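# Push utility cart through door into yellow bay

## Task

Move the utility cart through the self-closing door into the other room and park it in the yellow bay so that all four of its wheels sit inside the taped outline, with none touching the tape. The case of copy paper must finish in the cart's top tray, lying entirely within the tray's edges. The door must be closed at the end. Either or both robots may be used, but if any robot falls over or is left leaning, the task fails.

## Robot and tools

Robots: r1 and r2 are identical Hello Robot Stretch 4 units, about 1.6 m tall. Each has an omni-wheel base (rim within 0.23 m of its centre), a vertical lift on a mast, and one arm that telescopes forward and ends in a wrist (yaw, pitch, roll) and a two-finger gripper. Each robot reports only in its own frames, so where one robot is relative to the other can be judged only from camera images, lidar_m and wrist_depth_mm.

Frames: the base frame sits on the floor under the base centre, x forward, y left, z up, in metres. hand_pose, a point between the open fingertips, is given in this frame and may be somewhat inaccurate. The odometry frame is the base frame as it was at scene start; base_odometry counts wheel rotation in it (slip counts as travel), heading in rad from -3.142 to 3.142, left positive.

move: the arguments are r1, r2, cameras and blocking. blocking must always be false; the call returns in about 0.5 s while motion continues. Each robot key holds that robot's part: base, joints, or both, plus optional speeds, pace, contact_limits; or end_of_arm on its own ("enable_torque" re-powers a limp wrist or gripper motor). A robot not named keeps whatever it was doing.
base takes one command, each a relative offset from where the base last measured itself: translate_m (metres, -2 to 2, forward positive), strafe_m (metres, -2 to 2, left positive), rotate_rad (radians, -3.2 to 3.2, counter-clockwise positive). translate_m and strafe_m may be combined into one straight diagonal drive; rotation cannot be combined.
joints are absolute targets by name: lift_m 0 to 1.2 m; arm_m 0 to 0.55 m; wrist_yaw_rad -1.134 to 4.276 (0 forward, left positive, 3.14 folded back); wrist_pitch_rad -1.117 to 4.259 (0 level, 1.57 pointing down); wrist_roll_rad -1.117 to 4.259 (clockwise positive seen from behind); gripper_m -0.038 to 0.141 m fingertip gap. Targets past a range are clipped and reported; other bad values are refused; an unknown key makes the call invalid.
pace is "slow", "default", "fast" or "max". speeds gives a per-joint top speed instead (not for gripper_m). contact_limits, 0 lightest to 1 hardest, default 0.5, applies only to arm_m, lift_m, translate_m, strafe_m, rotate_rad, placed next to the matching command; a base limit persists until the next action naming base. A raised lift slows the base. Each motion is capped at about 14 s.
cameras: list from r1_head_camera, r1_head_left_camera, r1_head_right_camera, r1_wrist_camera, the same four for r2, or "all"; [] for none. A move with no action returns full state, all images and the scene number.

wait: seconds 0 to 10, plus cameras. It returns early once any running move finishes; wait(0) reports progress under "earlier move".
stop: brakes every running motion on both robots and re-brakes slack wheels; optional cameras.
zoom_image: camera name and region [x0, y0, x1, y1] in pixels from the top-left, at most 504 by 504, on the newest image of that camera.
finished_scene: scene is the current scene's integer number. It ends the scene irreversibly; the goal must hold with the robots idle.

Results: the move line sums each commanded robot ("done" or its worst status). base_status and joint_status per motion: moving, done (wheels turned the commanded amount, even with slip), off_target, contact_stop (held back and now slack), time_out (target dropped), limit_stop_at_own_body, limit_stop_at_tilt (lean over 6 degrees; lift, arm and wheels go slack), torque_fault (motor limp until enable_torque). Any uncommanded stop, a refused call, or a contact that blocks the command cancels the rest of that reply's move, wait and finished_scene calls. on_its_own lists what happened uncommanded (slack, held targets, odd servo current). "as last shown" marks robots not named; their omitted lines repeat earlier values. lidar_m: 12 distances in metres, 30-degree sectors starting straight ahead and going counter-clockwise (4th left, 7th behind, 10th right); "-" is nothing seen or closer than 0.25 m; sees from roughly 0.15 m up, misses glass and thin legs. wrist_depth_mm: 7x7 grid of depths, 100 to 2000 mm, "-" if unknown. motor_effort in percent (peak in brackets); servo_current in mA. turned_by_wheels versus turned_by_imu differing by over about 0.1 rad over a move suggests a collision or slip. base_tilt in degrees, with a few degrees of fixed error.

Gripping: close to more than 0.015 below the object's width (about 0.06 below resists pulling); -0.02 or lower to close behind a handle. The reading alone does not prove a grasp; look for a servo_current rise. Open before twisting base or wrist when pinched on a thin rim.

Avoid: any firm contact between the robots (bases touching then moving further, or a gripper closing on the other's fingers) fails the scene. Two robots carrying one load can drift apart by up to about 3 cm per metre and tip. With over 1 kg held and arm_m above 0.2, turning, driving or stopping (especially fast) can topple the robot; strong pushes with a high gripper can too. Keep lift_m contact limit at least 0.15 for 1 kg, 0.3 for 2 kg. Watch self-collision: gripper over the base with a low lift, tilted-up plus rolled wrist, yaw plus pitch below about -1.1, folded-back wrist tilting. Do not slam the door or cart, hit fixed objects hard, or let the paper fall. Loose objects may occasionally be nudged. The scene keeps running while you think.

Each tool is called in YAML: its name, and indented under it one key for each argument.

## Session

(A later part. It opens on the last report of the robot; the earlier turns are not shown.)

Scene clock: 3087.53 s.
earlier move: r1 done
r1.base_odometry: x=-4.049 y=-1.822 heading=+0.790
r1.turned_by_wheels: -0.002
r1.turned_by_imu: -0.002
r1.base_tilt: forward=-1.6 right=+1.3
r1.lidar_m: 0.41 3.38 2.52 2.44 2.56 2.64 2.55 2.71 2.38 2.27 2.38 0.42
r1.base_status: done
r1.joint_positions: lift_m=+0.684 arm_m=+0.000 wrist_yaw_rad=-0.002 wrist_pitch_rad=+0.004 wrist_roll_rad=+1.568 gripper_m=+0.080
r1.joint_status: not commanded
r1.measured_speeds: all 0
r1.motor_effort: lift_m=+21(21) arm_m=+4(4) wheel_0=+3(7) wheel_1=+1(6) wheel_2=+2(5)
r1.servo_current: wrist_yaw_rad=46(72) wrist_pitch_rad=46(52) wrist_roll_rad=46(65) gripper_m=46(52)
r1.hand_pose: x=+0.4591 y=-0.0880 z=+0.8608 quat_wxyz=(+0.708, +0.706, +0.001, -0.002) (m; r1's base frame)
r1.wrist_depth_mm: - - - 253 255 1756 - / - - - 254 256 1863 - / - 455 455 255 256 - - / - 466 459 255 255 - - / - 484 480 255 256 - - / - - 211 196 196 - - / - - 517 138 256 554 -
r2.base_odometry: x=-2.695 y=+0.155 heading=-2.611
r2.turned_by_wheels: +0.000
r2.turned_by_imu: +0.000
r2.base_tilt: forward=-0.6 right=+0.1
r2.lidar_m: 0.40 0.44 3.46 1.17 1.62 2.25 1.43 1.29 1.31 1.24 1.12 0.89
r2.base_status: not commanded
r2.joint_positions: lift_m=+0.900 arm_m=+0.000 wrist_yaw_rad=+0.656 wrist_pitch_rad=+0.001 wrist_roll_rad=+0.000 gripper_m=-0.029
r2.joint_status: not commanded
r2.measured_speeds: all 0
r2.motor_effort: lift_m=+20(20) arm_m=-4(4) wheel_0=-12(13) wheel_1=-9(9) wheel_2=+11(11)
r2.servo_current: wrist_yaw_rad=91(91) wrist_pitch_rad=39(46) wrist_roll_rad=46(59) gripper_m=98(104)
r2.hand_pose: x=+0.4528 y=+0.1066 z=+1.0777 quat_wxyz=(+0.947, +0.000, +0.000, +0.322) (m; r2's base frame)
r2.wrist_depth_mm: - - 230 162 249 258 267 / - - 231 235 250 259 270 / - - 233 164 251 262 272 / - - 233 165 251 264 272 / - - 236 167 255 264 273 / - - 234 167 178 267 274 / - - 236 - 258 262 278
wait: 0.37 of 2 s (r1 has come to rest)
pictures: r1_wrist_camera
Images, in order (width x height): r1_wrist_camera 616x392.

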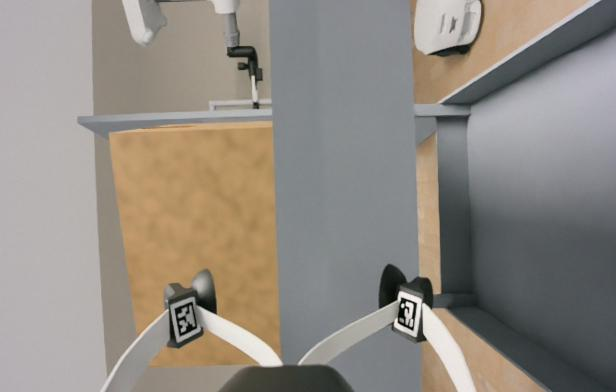

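move:
  blocking: false
  cameras: []
  r1: {"base": {"translate_m": 0.027, "strafe_m": 0.025}, "contact_limits": {"translate_m": 0.15}, "pace": "slow"}

wait:
  seconds: 2

move:
  blocking: false
  cameras: []
  r1: {"joints": {"gripper_m": -0.03}}

wait:
  seconds: 2

move:
  blocking: false
  cameras: []
  r1: {"base": {"translate_m": 0.2}, "contact_limits": {"translate_m": 0.4}, "pace": "slow"}

wait:
  seconds: 5
  cameras: ["r1_head_camera"]

Scene clock: 3101.83 s.
move: r1 moving
r1.base_odometry: x=-4.048 y=-1.809 heading=+0.790
r1.turned_by_wheels: +0.000
r1.turned_by_imu: +0.000
r1.base_tilt: forward=-1.6 right=+1.3
r1.lidar_m: 0.40 3.36 2.53 2.41 2.54 2.63 2.55 2.72 2.37 2.28 2.36 0.44
r1.base_status: translate_m moving; strafe_m moving
r1.joint_positions: lift_m=+0.684 arm_m=+0.000 wrist_yaw_rad=-0.002 wrist_pitch_rad=+0.004 wrist_roll_rad=+1.568 gripper_m=+0.080
r1.joint_status: not commanded
r1.measured_speeds: translate_m=+0.038 strafe_m=+0.035 rotate_rad=-0.002 lift_m=+0.000 arm_m=+0.000 wrist_yaw_rad=+0.000 wrist_pitch_rad=+0.000 wrist_roll_rad=+0.000
r1.motor_effort: lift_m=+21(21) arm_m=+4(4) wheel_0=-4(5) wheel_1=+8(8) wheel_2=-4(5)
r1.servo_current: wrist_yaw_rad=52(65) wrist_pitch_rad=46(52) wrist_roll_rad=65(65) gripper_m=46(46)
r1.contact_limits: translate_m 0.15
r1.hand_pose: x=+0.4591 y=-0.0880 z=+0.8608 quat_wxyz=(+0.708, +0.706, +0.001, -0.002) (m; r1's base frame)
r1.wrist_depth_mm: - - - 246 248 1661 - / - - - 247 248 1863 - / - 445 449 248 248 - - / - 459 459 247 248 - - / - 473 473 247 247 - - / - - 211 187 191 - - / - - - 139 248 535 -
r2: as last shown
r2.lidar_m: 0.39 0.42 3.45 1.19 1.61 2.29 1.46 1.29 1.30 1.25 1.14 0.86
r2.motor_effort: lift_m=+20(20) arm_m=-3(4) wheel_0=-12(13) wheel_1=-8(9) wheel_2=+10(11)
r2.servo_current: wrist_yaw_rad=72(91) wrist_pitch_rad=33(52) wrist_roll_rad=33(52) gripper_m=98(104)
r2.wrist_depth_mm: - - 231 161 249 258 267 / - - 231 234 250 259 268 / - - 232 164 251 262 272 / - - 234 165 252 263 272 / - - 236 166 254 265 273 / - - 234 167 178 266 276 / - - 236 - 258 263 278
pictures: none
No camera images: "cameras" was empty.

Scene clock: 3102.80 s.
earlier move: r1 done
r1.base_odometry: x=-4.047 y=-1.785 heading=+0.790
r1.turned_by_wheels: +0.000
r1.turned_by_imu: +0.000
r1.base_tilt: forward=-1.6 right=+1.3
r1.lidar_m: 0.40 3.37 2.50 2.39 2.51 2.68 2.60 2.71 2.38 2.30 2.40 0.43
r1.base_status: done
r1.joint_positions: lift_m=+0.684 arm_m=+0.000 wrist_yaw_rad=-0.002 wrist_pitch_rad=+0.004 wrist_roll_rad=+1.569 gripper_m=+0.080
r1.joint_status: not commanded
r1.measured_speeds: all 0
r1.motor_effort: lift_m=+21(21) arm_m=+4(4) wheel_0=-4(5) wheel_1=+3(8) wheel_2=-1(7)
r1.servo_current: wrist_yaw_rad=33(72) wrist_pitch_rad=46(59) wrist_roll_rad=52(72) gripper_m=52(52)
r1.contact_limits: translate_m 0.15
r1.hand_pose: x=+0.4591 y=-0.0880 z=+0.8608 quat_wxyz=(+0.708, +0.706, +0.001, -0.002) (m; r1's base frame)
r1.wrist_depth_mm: - - - 245 245 1661 - / - - - 245 243 1808 - / - 445 445 183 245 - - / - 455 459 243 244 - - / - 473 469 243 243 - - / - 484 211 183 196 - - / - - - 139 243 539 -
r2.base_odometry: x=-2.695 y=+0.155 heading=-2.611
r2.turned_by_wheels: +0.000
r2.turned_by_imu: +0.000
r2.base_tilt: forward=-0.6 right=+0.1
r2.lidar_m: 0.40 0.41 3.47 1.18 1.58 2.25 1.43 1.29 1.30 1.26 1.13 0.86
r2.base_status: not commanded
r2.joint_positions: lift_m=+0.900 arm_m=+0.000 wrist_yaw_rad=+0.656 wrist_pitch_rad=+0.001 wrist_roll_rad=+0.000 gripper_m=-0.029
r2.joint_status: not commanded
r2.measured_speeds: all 0
r2.motor_effort: lift_m=+20(20) arm_m=-3(4) wheel_0=-12(13) wheel_1=-8(9) wheel_2=+10(11)
r2.servo_current: wrist_yaw_rad=72(91) wrist_pitch_rad=46(52) wrist_roll_rad=46(59) gripper_m=104(111)
r2.hand_pose: x=+0.4528 y=+0.1066 z=+1.0777 quat_wxyz=(+0.947, +0.000, +0.000, +0.322) (m; r2's base frame)
r2.wrist_depth_mm: - - 230 162 249 258 267 / - - 231 236 250 260 268 / - - 231 164 250 262 271 / - - 233 165 252 263 272 / - - 235 167 254 264 276 / - - 232 167 178 266 276 / - - 236 - 258 260 279
wait: 0.97 of 2 s (r1 has come to rest)
pictures: none

Scene clock: 3103.30 s.
move: r1 moving
r1.base_odometry: x=-4.047 y=-1.785 heading=+0.790
r1.turned_by_wheels: +0.000
r1.turned_by_imu: +0.000
r1.base_tilt: forward=-1.6 right=+1.3
r1.lidar_m: 0.39 3.32 2.52 2.39 2.52 2.68 2.57 2.73 2.39 2.29 2.38 0.44
r1.base_status: not commanded
r1.joint_positions: lift_m=+0.684 arm_m=+0.000 wrist_yaw_rad=-0.002 wrist_pitch_rad=+0.004 wrist_roll_rad=+1.569 gripper_m=+0.062
r1.joint_status: gripper_m moving
r1.measured_speeds: all 0
r1.motor_effort: lift_m=+21(21) arm_m=+4(4) wheel_0=-4(4) wheel_1=+3(3) wheel_2=-1(1)
r1.servo_current: wrist_yaw_rad=72(72) wrist_pitch_rad=46(52) wrist_roll_rad=33(59) gripper_m=104(104)
r1.contact_limits: translate_m 0.15
r1.hand_pose: x=+0.4591 y=-0.0880 z=+0.8608 quat_wxyz=(+0.708, +0.706, +0.001, -0.002) (m; r1's base frame)
r1.wrist_depth_mm: - - - 245 246 1661 - / - - - 245 245 1808 - / - 442 445 244 246 - - / - 452 455 243 245 - - / - 473 473 242 244 - - / - 492 193 183 192 - - / - - 500 138 243 1808 -
r2: as last shown
r2.lidar_m: 0.41 0.46 3.46 1.20 1.62 2.26 1.42 1.30 1.29 1.26 1.13 0.87
r2.motor_effort: lift_m=+20(20) arm_m=-3(4) wheel_0=-12(13) wheel_1=-9(9) wheel_2=+10(11)
r2.servo_current: wrist_yaw_rad=85(85) wrist_pitch_rad=33(46) wrist_roll_rad=46(52) gripper_m=104(104)
r2.wrist_depth_mm: - - 230 162 248 258 268 / - - 232 234 250 259 268 / - - 232 164 251 260 272 / - - 234 165 252 263 272 / - - 235 167 255 264 273 / - - 233 167 178 266 276 / - - 236 - 259 263 277
pictures: none
No camera images: "cameras" was empty.

Scene clock: 3104.60 s.
earlier move: r1 done
r1.base_odometry: x=-4.047 y=-1.785 heading=+0.790
r1.turned_by_wheels: +0.000
r1.turned_by_imu: +0.000
r1.base_tilt: forward=-1.6 right=+1.3
r1.lidar_m: 0.39 3.34 2.51 2.41 2.50 2.68 2.57 2.73 2.37 2.32 2.41 0.44
r1.base_status: not commanded
r1.joint_positions: lift_m=+0.684 arm_m=+0.000 wrist_yaw_rad=-0.002 wrist_pitch_rad=+0.004 wrist_roll_rad=+1.569 gripper_m=-0.029
r1.joint_status: all done
r1.measured_speeds: all 0
r1.motor_effort: lift_m=+21(21) arm_m=-3(4) wheel_0=-4(4) wheel_1=+2(3) wheel_2=+1(1)
r1.servo_current: wrist_yaw_rad=72(85) wrist_pitch_rad=46(52) wrist_roll_rad=46(65) gripper_m=78(169)
r1.contact_limits: translate_m 0.15
r1.hand_pose: x=+0.4591 y=-0.0880 z=+0.8608 quat_wxyz=(+0.708, +0.706, +0.001, -0.002) (m; r1's base frame)
r1.wrist_depth_mm: - - - 237 239 1618 - / - - - 237 237 1863 - / - 436 436 177 237 - - / - 445 452 177 237 - - / - 459 462 176 236 - - / - 480 206 192 182 - - / - 156 488 158 236 133 -
r2.base_odometry: x=-2.695 y=+0.155 heading=-2.611
r2.turned_by_wheels: +0.000
r2.turned_by_imu: +0.000
r2.base_tilt: forward=-0.6 right=+0.0
r2.lidar_m: 0.40 0.43 3.48 1.20 1.62 2.22 1.43 1.28 1.29 1.28 1.13 0.85
r2.base_status: not commanded
r2.joint_positions: lift_m=+0.900 arm_m=+0.000 wrist_yaw_rad=+0.656 wrist_pitch_rad=+0.001 wrist_roll_rad=+0.000 gripper_m=-0.029
r2.joint_status: not commanded
r2.measured_speeds: all 0
r2.motor_effort: lift_m=+20(20) arm_m=-4(4) wheel_0=-12(13) wheel_1=-9(9) wheel_2=+10(11)
r2.servo_current: wrist_yaw_rad=78(91) wrist_pitch_rad=39(46) wrist_roll_rad=39(65) gripper_m=98(111)
r2.hand_pose: x=+0.4528 y=+0.1066 z=+1.0777 quat_wxyz=(+0.947, +0.000, +0.000, +0.322) (m; r2's base frame)
r2.wrist_depth_mm: - - 230 161 249 258 270 / - - 232 235 250 259 268 / - - 232 163 250 260 271 / - - 234 165 252 262 272 / - - 235 167 254 263 273 / - - 234 167 178 266 276 / - - 236 - 258 263 278
wait: 1.30 of 2 s (r1 has come to rest)
pictures: none

Scene clock: 3105.10 s.
move: r1 moving
r1.base_odometry: x=-4.039 y=-1.776 heading=+0.790
r1.turned_by_wheels: +0.000
r1.turned_by_imu: +0.000
r1.base_tilt: forward=-1.6 right=+1.2
r1.lidar_m: 0.37 3.33 2.51 2.41 2.51 2.70 2.58 2.72 2.39 2.30 2.39 0.44
r1.base_status: translate_m moving
r1.joint_positions: lift_m=+0.684 arm_m=+0.000 wrist_yaw_rad=-0.002 wrist_pitch_rad=+0.004 wrist_roll_rad=+1.569 gripper_m=-0.029
r1.joint_status: not commanded
r1.measured_speeds: translate_m=+0.043 strafe_m=+0.001 rotate_rad=-0.003 lift_m=+0.000 arm_m=+0.000 wrist_yaw_rad=+0.000 wrist_pitch_rad=+0.000 wrist_roll_rad=+0.000
r1.motor_effort: lift_m=+21(21) arm_m=+4(4) wheel_0=+7(7) wheel_1=+4(7) wheel_2=-9(9)
r1.servo_current: wrist_yaw_rad=59(78) wrist_pitch_rad=46(52) wrist_roll_rad=52(52) gripper_m=65(78)
r1.contact_limits: translate_m 0.4
r1.hand_pose: x=+0.4590 y=-0.0880 z=+0.8607 quat_wxyz=(+0.708, +0.706, +0.001, -0.002) (m; r1's base frame)
r1.wrist_depth_mm: - - - 233 233 1661 - / - - - 231 232 1661 - / - 430 433 230 232 - - / - 439 442 229 230 - - / - 452 455 168 229 - - / - 466 455 184 183 - - / - 477 480 136 227 134 -
r2: as last shown
r2.base_tilt: forward=-0.6 right=+0.1
r2.lidar_m: 0.40 0.45 3.47 1.18 1.62 2.24 1.46 1.29 1.31 1.28 1.14 0.87
r2.motor_effort: lift_m=+20(20) arm_m=-3(4) wheel_0=-12(13) wheel_1=-8(9) wheel_2=+10(11)
r2.servo_current: wrist_yaw_rad=78(91) wrist_pitch_rad=39(46) wrist_roll_rad=39(59) gripper_m=104(111)
r2.wrist_depth_mm: - - 229 161 248 258 270 / - - 230 234 250 258 268 / - - 233 164 251 260 270 / - - 234 165 252 262 272 / - - 235 166 254 264 273 / - - 232 167 178 267 276 / - - 236 - 258 262 278
pictures: none
No camera images: "cameras" was empty.

Scene clock: 3107.90 s.
earlier move: r1 done
r1.base_odometry: x=-3.907 y=-1.643 heading=+0.791
r1.turned_by_wheels: +0.000
r1.turned_by_imu: +0.000
r1.base_tilt: forward=-1.6 right=+1.3
r1.lidar_m: 0.40 3.14 2.49 2.42 2.51 2.90 2.77 2.93 2.39 2.30 2.41 0.40
r1.base_status: done
r1.joint_positions: lift_m=+0.684 arm_m=+0.000 wrist_yaw_rad=-0.002 wrist_pitch_rad=+0.006 wrist_roll_rad=+1.569 gripper_m=-0.029
r1.joint_status: not commanded
r1.measured_speeds: all 0
r1.motor_effort: lift_m=+21(21) arm_m=+4(5) wheel_0=+5(9) wheel_1=+3(7) wheel_2=-3(12)
r1.servo_current: wrist_yaw_rad=46(78) wrist_pitch_rad=46(52) wrist_roll_rad=65(65) gripper_m=52(78)
r1.contact_limits: translate_m 0.4
r1.hand_pose: x=+0.4590 y=-0.0880 z=+0.8603 quat_wxyz=(+0.708, +0.706, +0.001, -0.003) (m; r1's base frame)
r1.wrist_depth_mm: - - - 206 208 - - / - 402 404 211 211 - - / - 418 421 213 217 - - / - 439 442 159 220 - - / - 469 466 163 226 - - / - - 484 184 182 1756 - / - - 183 - 236 135 1205
r2.base_odometry: x=-2.695 y=+0.155 heading=-2.611
r2.turned_by_wheels: +0.000
r2.turned_by_imu: +0.000
r2.base_tilt: forward=-0.6 right=+0.1
r2.lidar_m: 0.41 0.44 3.48 1.01 4.67 2.24 1.43 1.28 1.31 1.28 1.14 0.86
r2.base_status: not commanded
r2.joint_positions: lift_m=+0.900 arm_m=+0.000 wrist_yaw_rad=+0.656 wrist_pitch_rad=+0.001 wrist_roll_rad=+0.000 gripper_m=-0.029
r2.joint_status: not commanded
r2.measured_speeds: all 0
r2.motor_effort: lift_m=+20(20) arm_m=-4(4) wheel_0=-13(13) wheel_1=-8(9) wheel_2=+11(11)
r2.servo_current: wrist_yaw_rad=85(98) wrist_pitch_rad=46(46) wrist_roll_rad=46(59) gripper_m=98(111)
r2.hand_pose: x=+0.4528 y=+0.1066 z=+1.0777 quat_wxyz=(+0.947, +0.000, +0.000, +0.322) (m; r2's base frame)
r2.wrist_depth_mm: - - 230 161 249 257 268 / - - 230 235 249 259 268 / - - 232 164 251 260 271 / - - 233 165 252 263 272 / - - 234 167 254 265 276 / - - 233 167 178 266 276 / - - 235 - 257 262 278
wait: 2.80 of 5 s (r1 has come to rest)
pictures: r1_head_camera
Images, in order (width x height): r1_head_camera 420x560.

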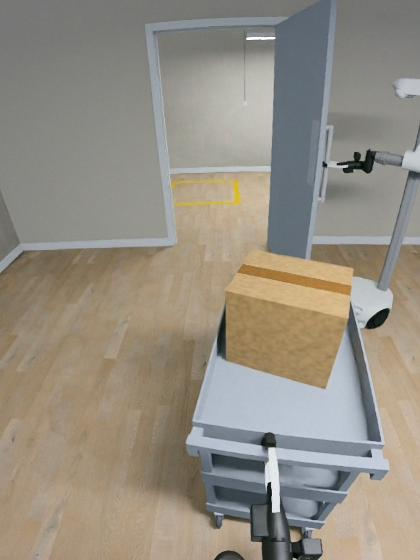

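move:
  blocking: false
  cameras: []
  r1: {"joints": {"gripper_m": 0.08}}

wait:
  seconds: 1.6

move:
  blocking: false
  cameras: []
  r1: {"base": {"strafe_m": -0.13, "translate_m": -0.022}, "pace": "slow"}

wait:
  seconds: 4

move:
  blocking: false
  cameras: []
  r1: {"joints": {"gripper_m": -0.03}}

wait:
  seconds: 2
  cameras: ["r1_wrist_camera"]

Scene clock: 3124.40 s.
move: r1 moving
r1.base_odometry: x=-3.907 y=-1.643 heading=+0.791
r1.turned_by_wheels: +0.000
r1.turned_by_imu: +0.000
r1.base_tilt: forward=-1.6 right=+1.3
r1.lidar_m: 0.41 3.17 2.50 2.42 2.51 2.88 2.78 2.94 2.39 2.31 2.41 0.42
r1.base_status: not commanded
r1.joint_positions: lift_m=+0.684 arm_m=+0.000 wrist_yaw_rad=-0.002 wrist_pitch_rad=+0.006 wrist_roll_rad=+1.569 gripper_m=-0.004
r1.joint_status: gripper_m moving
r1.measured_speeds: all 0
r1.motor_effort: lift_m=+21(21) arm_m=+4(4) wheel_0=+4(5) wheel_1=+3(3) wheel_2=-3(3)
r1.servo_current: wrist_yaw_rad=39(52) wrist_pitch_rad=52(52) wrist_roll_rad=52(72) gripper_m=52(78)
r1.contact_limits: translate_m 0.4
r1.hand_pose: x=+0.4590 y=-0.0880 z=+0.8603 quat_wxyz=(+0.708, +0.706, +0.001, -0.003) (m; r1's base frame)
r1.wrist_depth_mm: - - - 208 211 - - / - 410 410 214 214 - - / - 418 421 216 220 - - / - 442 449 163 224 - - / - 477 473 167 229 - - / - - 488 171 186 1708 - / - - 185 144 240 1464 1281
r2: as last shown
r2.lidar_m: 0.41 0.43 3.51 1.00 4.67 2.24 1.42 1.29 1.33 1.23 1.14 0.85
r2.motor_effort: lift_m=+20(20) arm_m=-3(4) wheel_0=-13(13) wheel_1=-9(9) wheel_2=+10(11)
r2.servo_current: wrist_yaw_rad=78(91) wrist_pitch_rad=39(46) wrist_roll_rad=46(65) gripper_m=98(104)
r2.wrist_depth_mm: - - 229 162 249 258 267 / - - 231 235 249 259 270 / - - 233 164 251 260 271 / - - 234 165 252 263 272 / - - 236 166 255 265 273 / - - 233 167 178 266 274 / - - 236 - 258 263 278
pictures: none
No camera images: "cameras" was empty.

Scene clock: 3125.70 s.
earlier move: r1 done
r1.base_odometry: x=-3.907 y=-1.643 heading=+0.790
r1.turned_by_wheels: +0.000
r1.turned_by_imu: +0.000
r1.base_tilt: forward=-1.6 right=+1.2
r1.lidar_m: 0.38 3.12 2.51 2.41 2.51 2.87 2.77 2.94 2.39 2.31 2.38 0.42
r1.base_status: not commanded
r1.joint_positions: lift_m=+0.684 arm_m=+0.000 wrist_yaw_rad=-0.002 wrist_pitch_rad=+0.004 wrist_roll_rad=+1.569 gripper_m=+0.080
r1.joint_status: all done
r1.measured_speeds: all 0
r1.motor_effort: lift_m=+20(21) arm_m=+4(4) wheel_0=+4(5) wheel_1=+3(3) wheel_2=-2(3)
r1.servo_current: wrist_yaw_rad=33(65) wrist_pitch_rad=46(52) wrist_roll_rad=65(72) gripper_m=39(111)
r1.contact_limits: translate_m 0.4
r1.hand_pose: x=+0.4590 y=-0.0880 z=+0.8608 quat_wxyz=(+0.708, +0.706, +0.001, -0.002) (m; r1's base frame)
r1.wrist_depth_mm: - - - 216 218 - - / - 418 421 165 223 - - / - 430 430 169 229 - - / - 462 459 173 234 - - / - 492 480 178 238 - - / - - 211 182 195 1661 - / - - - 139 251 1537 1336
r2.base_odometry: x=-2.695 y=+0.155 heading=-2.611
r2.turned_by_wheels: +0.000
r2.turned_by_imu: +0.000
r2.base_tilt: forward=-0.6 right=+0.1
r2.lidar_m: 0.38 0.43 3.48 1.00 4.68 2.27 1.44 1.28 1.31 1.27 1.13 0.85
r2.base_status: not commanded
r2.joint_positions: lift_m=+0.900 arm_m=+0.000 wrist_yaw_rad=+0.656 wrist_pitch_rad=+0.001 wrist_roll_rad=+0.000 gripper_m=-0.029
r2.joint_status: not commanded
r2.measured_speeds: all 0
r2.motor_effort: lift_m=+20(20) arm_m=-3(4) wheel_0=-12(13) wheel_1=-8(9) wheel_2=+10(11)
r2.servo_current: wrist_yaw_rad=85(91) wrist_pitch_rad=39(46) wrist_roll_rad=46(65) gripper_m=98(104)
r2.hand_pose: x=+0.4528 y=+0.1066 z=+1.0777 quat_wxyz=(+0.947, +0.000, +0.000, +0.322) (m; r2's base frame)
r2.wrist_depth_mm: - - 230 162 250 258 268 / - - 231 235 250 259 268 / - - 232 164 251 260 271 / - - 234 165 252 262 272 / - - 235 167 255 265 274 / - - 233 167 178 267 276 / - - 236 - 258 263 278
wait: 1.30 of 1.6 s (r1 has come to rest)
pictures: none

Scene clock: 3126.20 s.
move: r1 moving
r1.base_odometry: x=-3.899 y=-1.654 heading=+0.791
r1.turned_by_wheels: +0.001
r1.turned_by_imu: +0.000
r1.base_tilt: forward=-1.6 right=+1.2
r1.lidar_m: 0.41 3.15 2.55 2.42 2.55 2.88 2.78 2.93 2.39 2.29 2.39 0.42
r1.base_status: translate_m moving; strafe_m moving
r1.joint_positions: lift_m=+0.684 arm_m=+0.000 wrist_yaw_rad=-0.002 wrist_pitch_rad=+0.004 wrist_roll_rad=+1.569 gripper_m=+0.080
r1.joint_status: not commanded
r1.measured_speeds: translate_m=-0.009 strafe_m=-0.051 rotate_rad=+0.001 lift_m=+0.000 arm_m=+0.000 wrist_yaw_rad=+0.000 wrist_pitch_rad=+0.000 wrist_roll_rad=+0.000
r1.motor_effort: lift_m=+21(21) arm_m=+4(4) wheel_0=+9(10) wheel_1=-5(7) wheel_2=+1(3)
r1.servo_current: wrist_yaw_rad=65(65) wrist_pitch_rad=46(52) wrist_roll_rad=39(59) gripper_m=46(52)
r1.hand_pose: x=+0.4590 y=-0.0880 z=+0.8608 quat_wxyz=(+0.708, +0.706, +0.001, -0.002) (m; r1's base frame)
r1.wrist_depth_mm: - - - 210 214 - - / - 413 410 160 219 - - / - 427 433 165 224 - - / - 459 459 170 230 - - / - 504 484 175 236 - - / - - 212 179 193 1576 - / - - - 139 252 1430 1281
r2: as last shown
r2.lidar_m: 0.40 0.45 3.46 1.00 1.99 2.24 1.45 1.29 1.30 1.26 1.13 0.87
r2.motor_effort: lift_m=+20(20) arm_m=-3(4) wheel_0=-12(13) wheel_1=-8(9) wheel_2=+11(11)
r2.servo_current: wrist_yaw_rad=91(98) wrist_pitch_rad=39(46) wrist_roll_rad=52(59) gripper_m=104(104)
r2.wrist_depth_mm: - - 229 162 249 258 267 / - - 230 235 250 259 268 / - - 233 163 250 260 272 / - - 234 165 253 263 271 / - - 235 167 255 266 273 / - - 233 167 178 268 277 / - - 236 - 258 262 277
pictures: none
No camera images: "cameras" was empty.

Scene clock: 3128.23 s.
earlier move: r1 done
r1.base_odometry: x=-3.830 y=-1.750 heading=+0.791
r1.turned_by_wheels: +0.000
r1.turned_by_imu: -0.001
r1.base_tilt: forward=-1.6 right=+1.3
r1.lidar_m: 0.41 0.46 2.65 2.55 2.64 2.85 2.77 2.89 2.26 2.18 2.28 0.42
r1.base_status: done
r1.joint_positions: lift_m=+0.684 arm_m=+0.000 wrist_yaw_rad=+0.000 wrist_pitch_rad=+0.004 wrist_roll_rad=+1.569 gripper_m=+0.080
r1.joint_status: not commanded
r1.measured_speeds: all 0
r1.motor_effort: lift_m=+21(21) arm_m=+4(4) wheel_0=+8(12) wheel_1=-3(7) wheel_2=+0(4)
r1.servo_current: wrist_yaw_rad=46(65) wrist_pitch_rad=46(52) wrist_roll_rad=39(65) gripper_m=46(52)
r1.hand_pose: x=+0.4592 y=-0.0876 z=+0.8608 quat_wxyz=(+0.708, +0.706, +0.001, -0.002) (m; r1's base frame)
r1.wrist_depth_mm: - - - - - 220 1138 / - - - - 216 223 - / - - 554 220 223 - - / - 436 433 168 229 - - / - 459 459 234 237 - - / - - 211 180 193 - - / - - 535 138 252 148 -
r2.base_odometry: x=-2.695 y=+0.155 heading=-2.611
r2.turned_by_wheels: +0.000
r2.turned_by_imu: +0.000
r2.base_tilt: forward=-0.6 right=+0.1
r2.lidar_m: 0.39 0.43 3.48 1.00 1.82 2.22 1.38 1.28 1.32 1.28 1.12 0.85
r2.base_status: not commanded
r2.joint_positions: lift_m=+0.900 arm_m=+0.000 wrist_yaw_rad=+0.656 wrist_pitch_rad=+0.001 wrist_roll_rad=+0.000 gripper_m=-0.029
r2.joint_status: not commanded
r2.measured_speeds: all 0
r2.motor_effort: lift_m=+20(20) arm_m=-3(4) wheel_0=-13(13) wheel_1=-9(9) wheel_2=+10(11)
r2.servo_current: wrist_yaw_rad=85(98) wrist_pitch_rad=39(46) wrist_roll_rad=39(59) gripper_m=98(104)
r2.hand_pose: x=+0.4528 y=+0.1066 z=+1.0777 quat_wxyz=(+0.947, +0.000, +0.000, +0.322) (m; r2's base frame)
r2.wrist_depth_mm: - - 230 161 249 258 267 / - - 230 234 250 259 270 / - - 233 164 252 262 271 / - - 234 165 251 263 272 / - - 234 166 254 265 273 / - - 233 167 178 266 276 / - - 236 - 258 263 277
wait: 2.03 of 4 s (r1 has come to rest)
pictures: none

Scene clock: 3128.73 s.
move: r1 moving
r1.base_odometry: x=-3.830 y=-1.750 heading=+0.791
r1.turned_by_wheels: +0.000
r1.turned_by_imu: +0.000
r1.base_tilt: forward=-1.6 right=+1.3
r1.lidar_m: 0.43 0.47 2.63 2.55 2.65 2.85 2.76 2.91 2.26 2.16 2.25 0.41
r1.base_status: not commanded
r1.joint_positions: lift_m=+0.684 arm_m=+0.000 wrist_yaw_rad=+0.000 wrist_pitch_rad=+0.004 wrist_roll_rad=+1.569 gripper_m=+0.062
r1.joint_status: gripper_m moving
r1.measured_speeds: translate_m=+0.000 strafe_m=+0.000 rotate_rad=-0.001 lift_m=+0.000 arm_m=+0.000 wrist_yaw_rad=+0.000 wrist_pitch_rad=+0.000 wrist_roll_rad=+0.000
r1.motor_effort: lift_m=+20(21) arm_m=+4(4) wheel_0=+7(8) wheel_1=-3(3) wheel_2=+0(0)
r1.servo_current: wrist_yaw_rad=52(65) wrist_pitch_rad=39(52) wrist_roll_rad=59(59) gripper_m=117(117)
r1.hand_pose: x=+0.4592 y=-0.0876 z=+0.8608 quat_wxyz=(+0.708, +0.706, +0.001, -0.002) (m; r1's base frame)
r1.wrist_depth_mm: - - - - - 222 1138 / - - - - 217 224 - / - - 559 220 224 - - / - 436 430 169 230 - - / - 462 455 175 237 - - / - - 193 181 192 - - / - - 530 138 253 147 -
r2: as last shown
r2.lidar_m: 0.40 0.44 3.49 0.97 1.82 2.26 1.43 1.30 1.29 1.27 1.14 0.86
r2.motor_effort: lift_m=+20(20) arm_m=-3(4) wheel_0=-12(13) wheel_1=-9(9) wheel_2=+10(11)
r2.servo_current: wrist_yaw_rad=78(91) wrist_pitch_rad=33(46) wrist_roll_rad=46(65) gripper_m=98(104)
r2.wrist_depth_mm: - - 229 162 249 258 268 / - - 230 235 249 259 268 / - - 233 164 252 262 272 / - - 233 165 252 264 272 / - - 236 167 254 264 276 / - - 233 167 178 266 274 / - - 236 - 258 263 279
pictures: none
No camera images: "cameras" was empty.

Scene clock: 3130.03 s.
earlier move: r1 done
r1.base_odometry: x=-3.830 y=-1.750 heading=+0.791
r1.turned_by_wheels: +0.000
r1.turned_by_imu: +0.000
r1.base_tilt: forward=-1.6 right=+1.3
r1.lidar_m: 0.38 0.45 2.63 2.54 2.65 2.86 2.75 2.91 2.24 2.17 2.28 0.42
r1.base_status: not commanded
r1.joint_positions: lift_m=+0.684 arm_m=+0.000 wrist_yaw_rad=+0.000 wrist_pitch_rad=+0.004 wrist_roll_rad=+1.569 gripper_m=-0.029
r1.joint_status: all done
r1.measured_speeds: all 0
r1.motor_effort: lift_m=+21(21) arm_m=-4(4) wheel_0=+4(8) wheel_1=-3(3) wheel_2=+0(0)
r1.servo_current: wrist_yaw_rad=39(78) wrist_pitch_rad=39(52) wrist_roll_rad=39(72) gripper_m=65(182)
r1.hand_pose: x=+0.4593 y=-0.0876 z=+0.8608 quat_wxyz=(+0.708, +0.706, +0.001, -0.002) (m; r1's base frame)
r1.wrist_depth_mm: - - - - - 215 1138 / - - - 154 213 218 218 / - - 574 213 216 - - / - 427 430 162 223 - - / - 449 449 167 229 - - / - 484 208 193 182 - - / - 154 521 160 244 141 -
r2.base_odometry: x=-2.695 y=+0.155 heading=-2.611
r2.turned_by_wheels: +0.000
r2.turned_by_imu: +0.000
r2.base_tilt: forward=-0.6 right=+0.1
r2.lidar_m: 0.42 0.45 3.46 1.01 1.83 2.25 1.43 1.29 1.31 1.25 1.12 0.85
r2.base_status: not commanded
r2.joint_positions: lift_m=+0.900 arm_m=+0.000 wrist_yaw_rad=+0.656 wrist_pitch_rad=+0.001 wrist_roll_rad=+0.000 gripper_m=-0.029
r2.joint_status: not commanded
r2.measured_speeds: all 0
r2.motor_effort: lift_m=+20(20) arm_m=-3(4) wheel_0=-12(13) wheel_1=-9(9) wheel_2=+10(11)
r2.servo_current: wrist_yaw_rad=85(98) wrist_pitch_rad=39(46) wrist_roll_rad=59(65) gripper_m=104(111)
r2.hand_pose: x=+0.4528 y=+0.1066 z=+1.0777 quat_wxyz=(+0.947, +0.000, +0.000, +0.322) (m; r2's base frame)
r2.wrist_depth_mm: - - 229 162 249 259 268 / - - 231 235 251 259 268 / - - 233 164 251 260 271 / - - 234 165 252 263 273 / - - 235 167 255 264 276 / - - 233 167 178 267 276 / - - 236 - 258 262 277
wait: 1.30 of 2 s (r1 has come to rest)
pictures: r1_wrist_camera
Images, in order (width x height): r1_wrist_camera 616x392.

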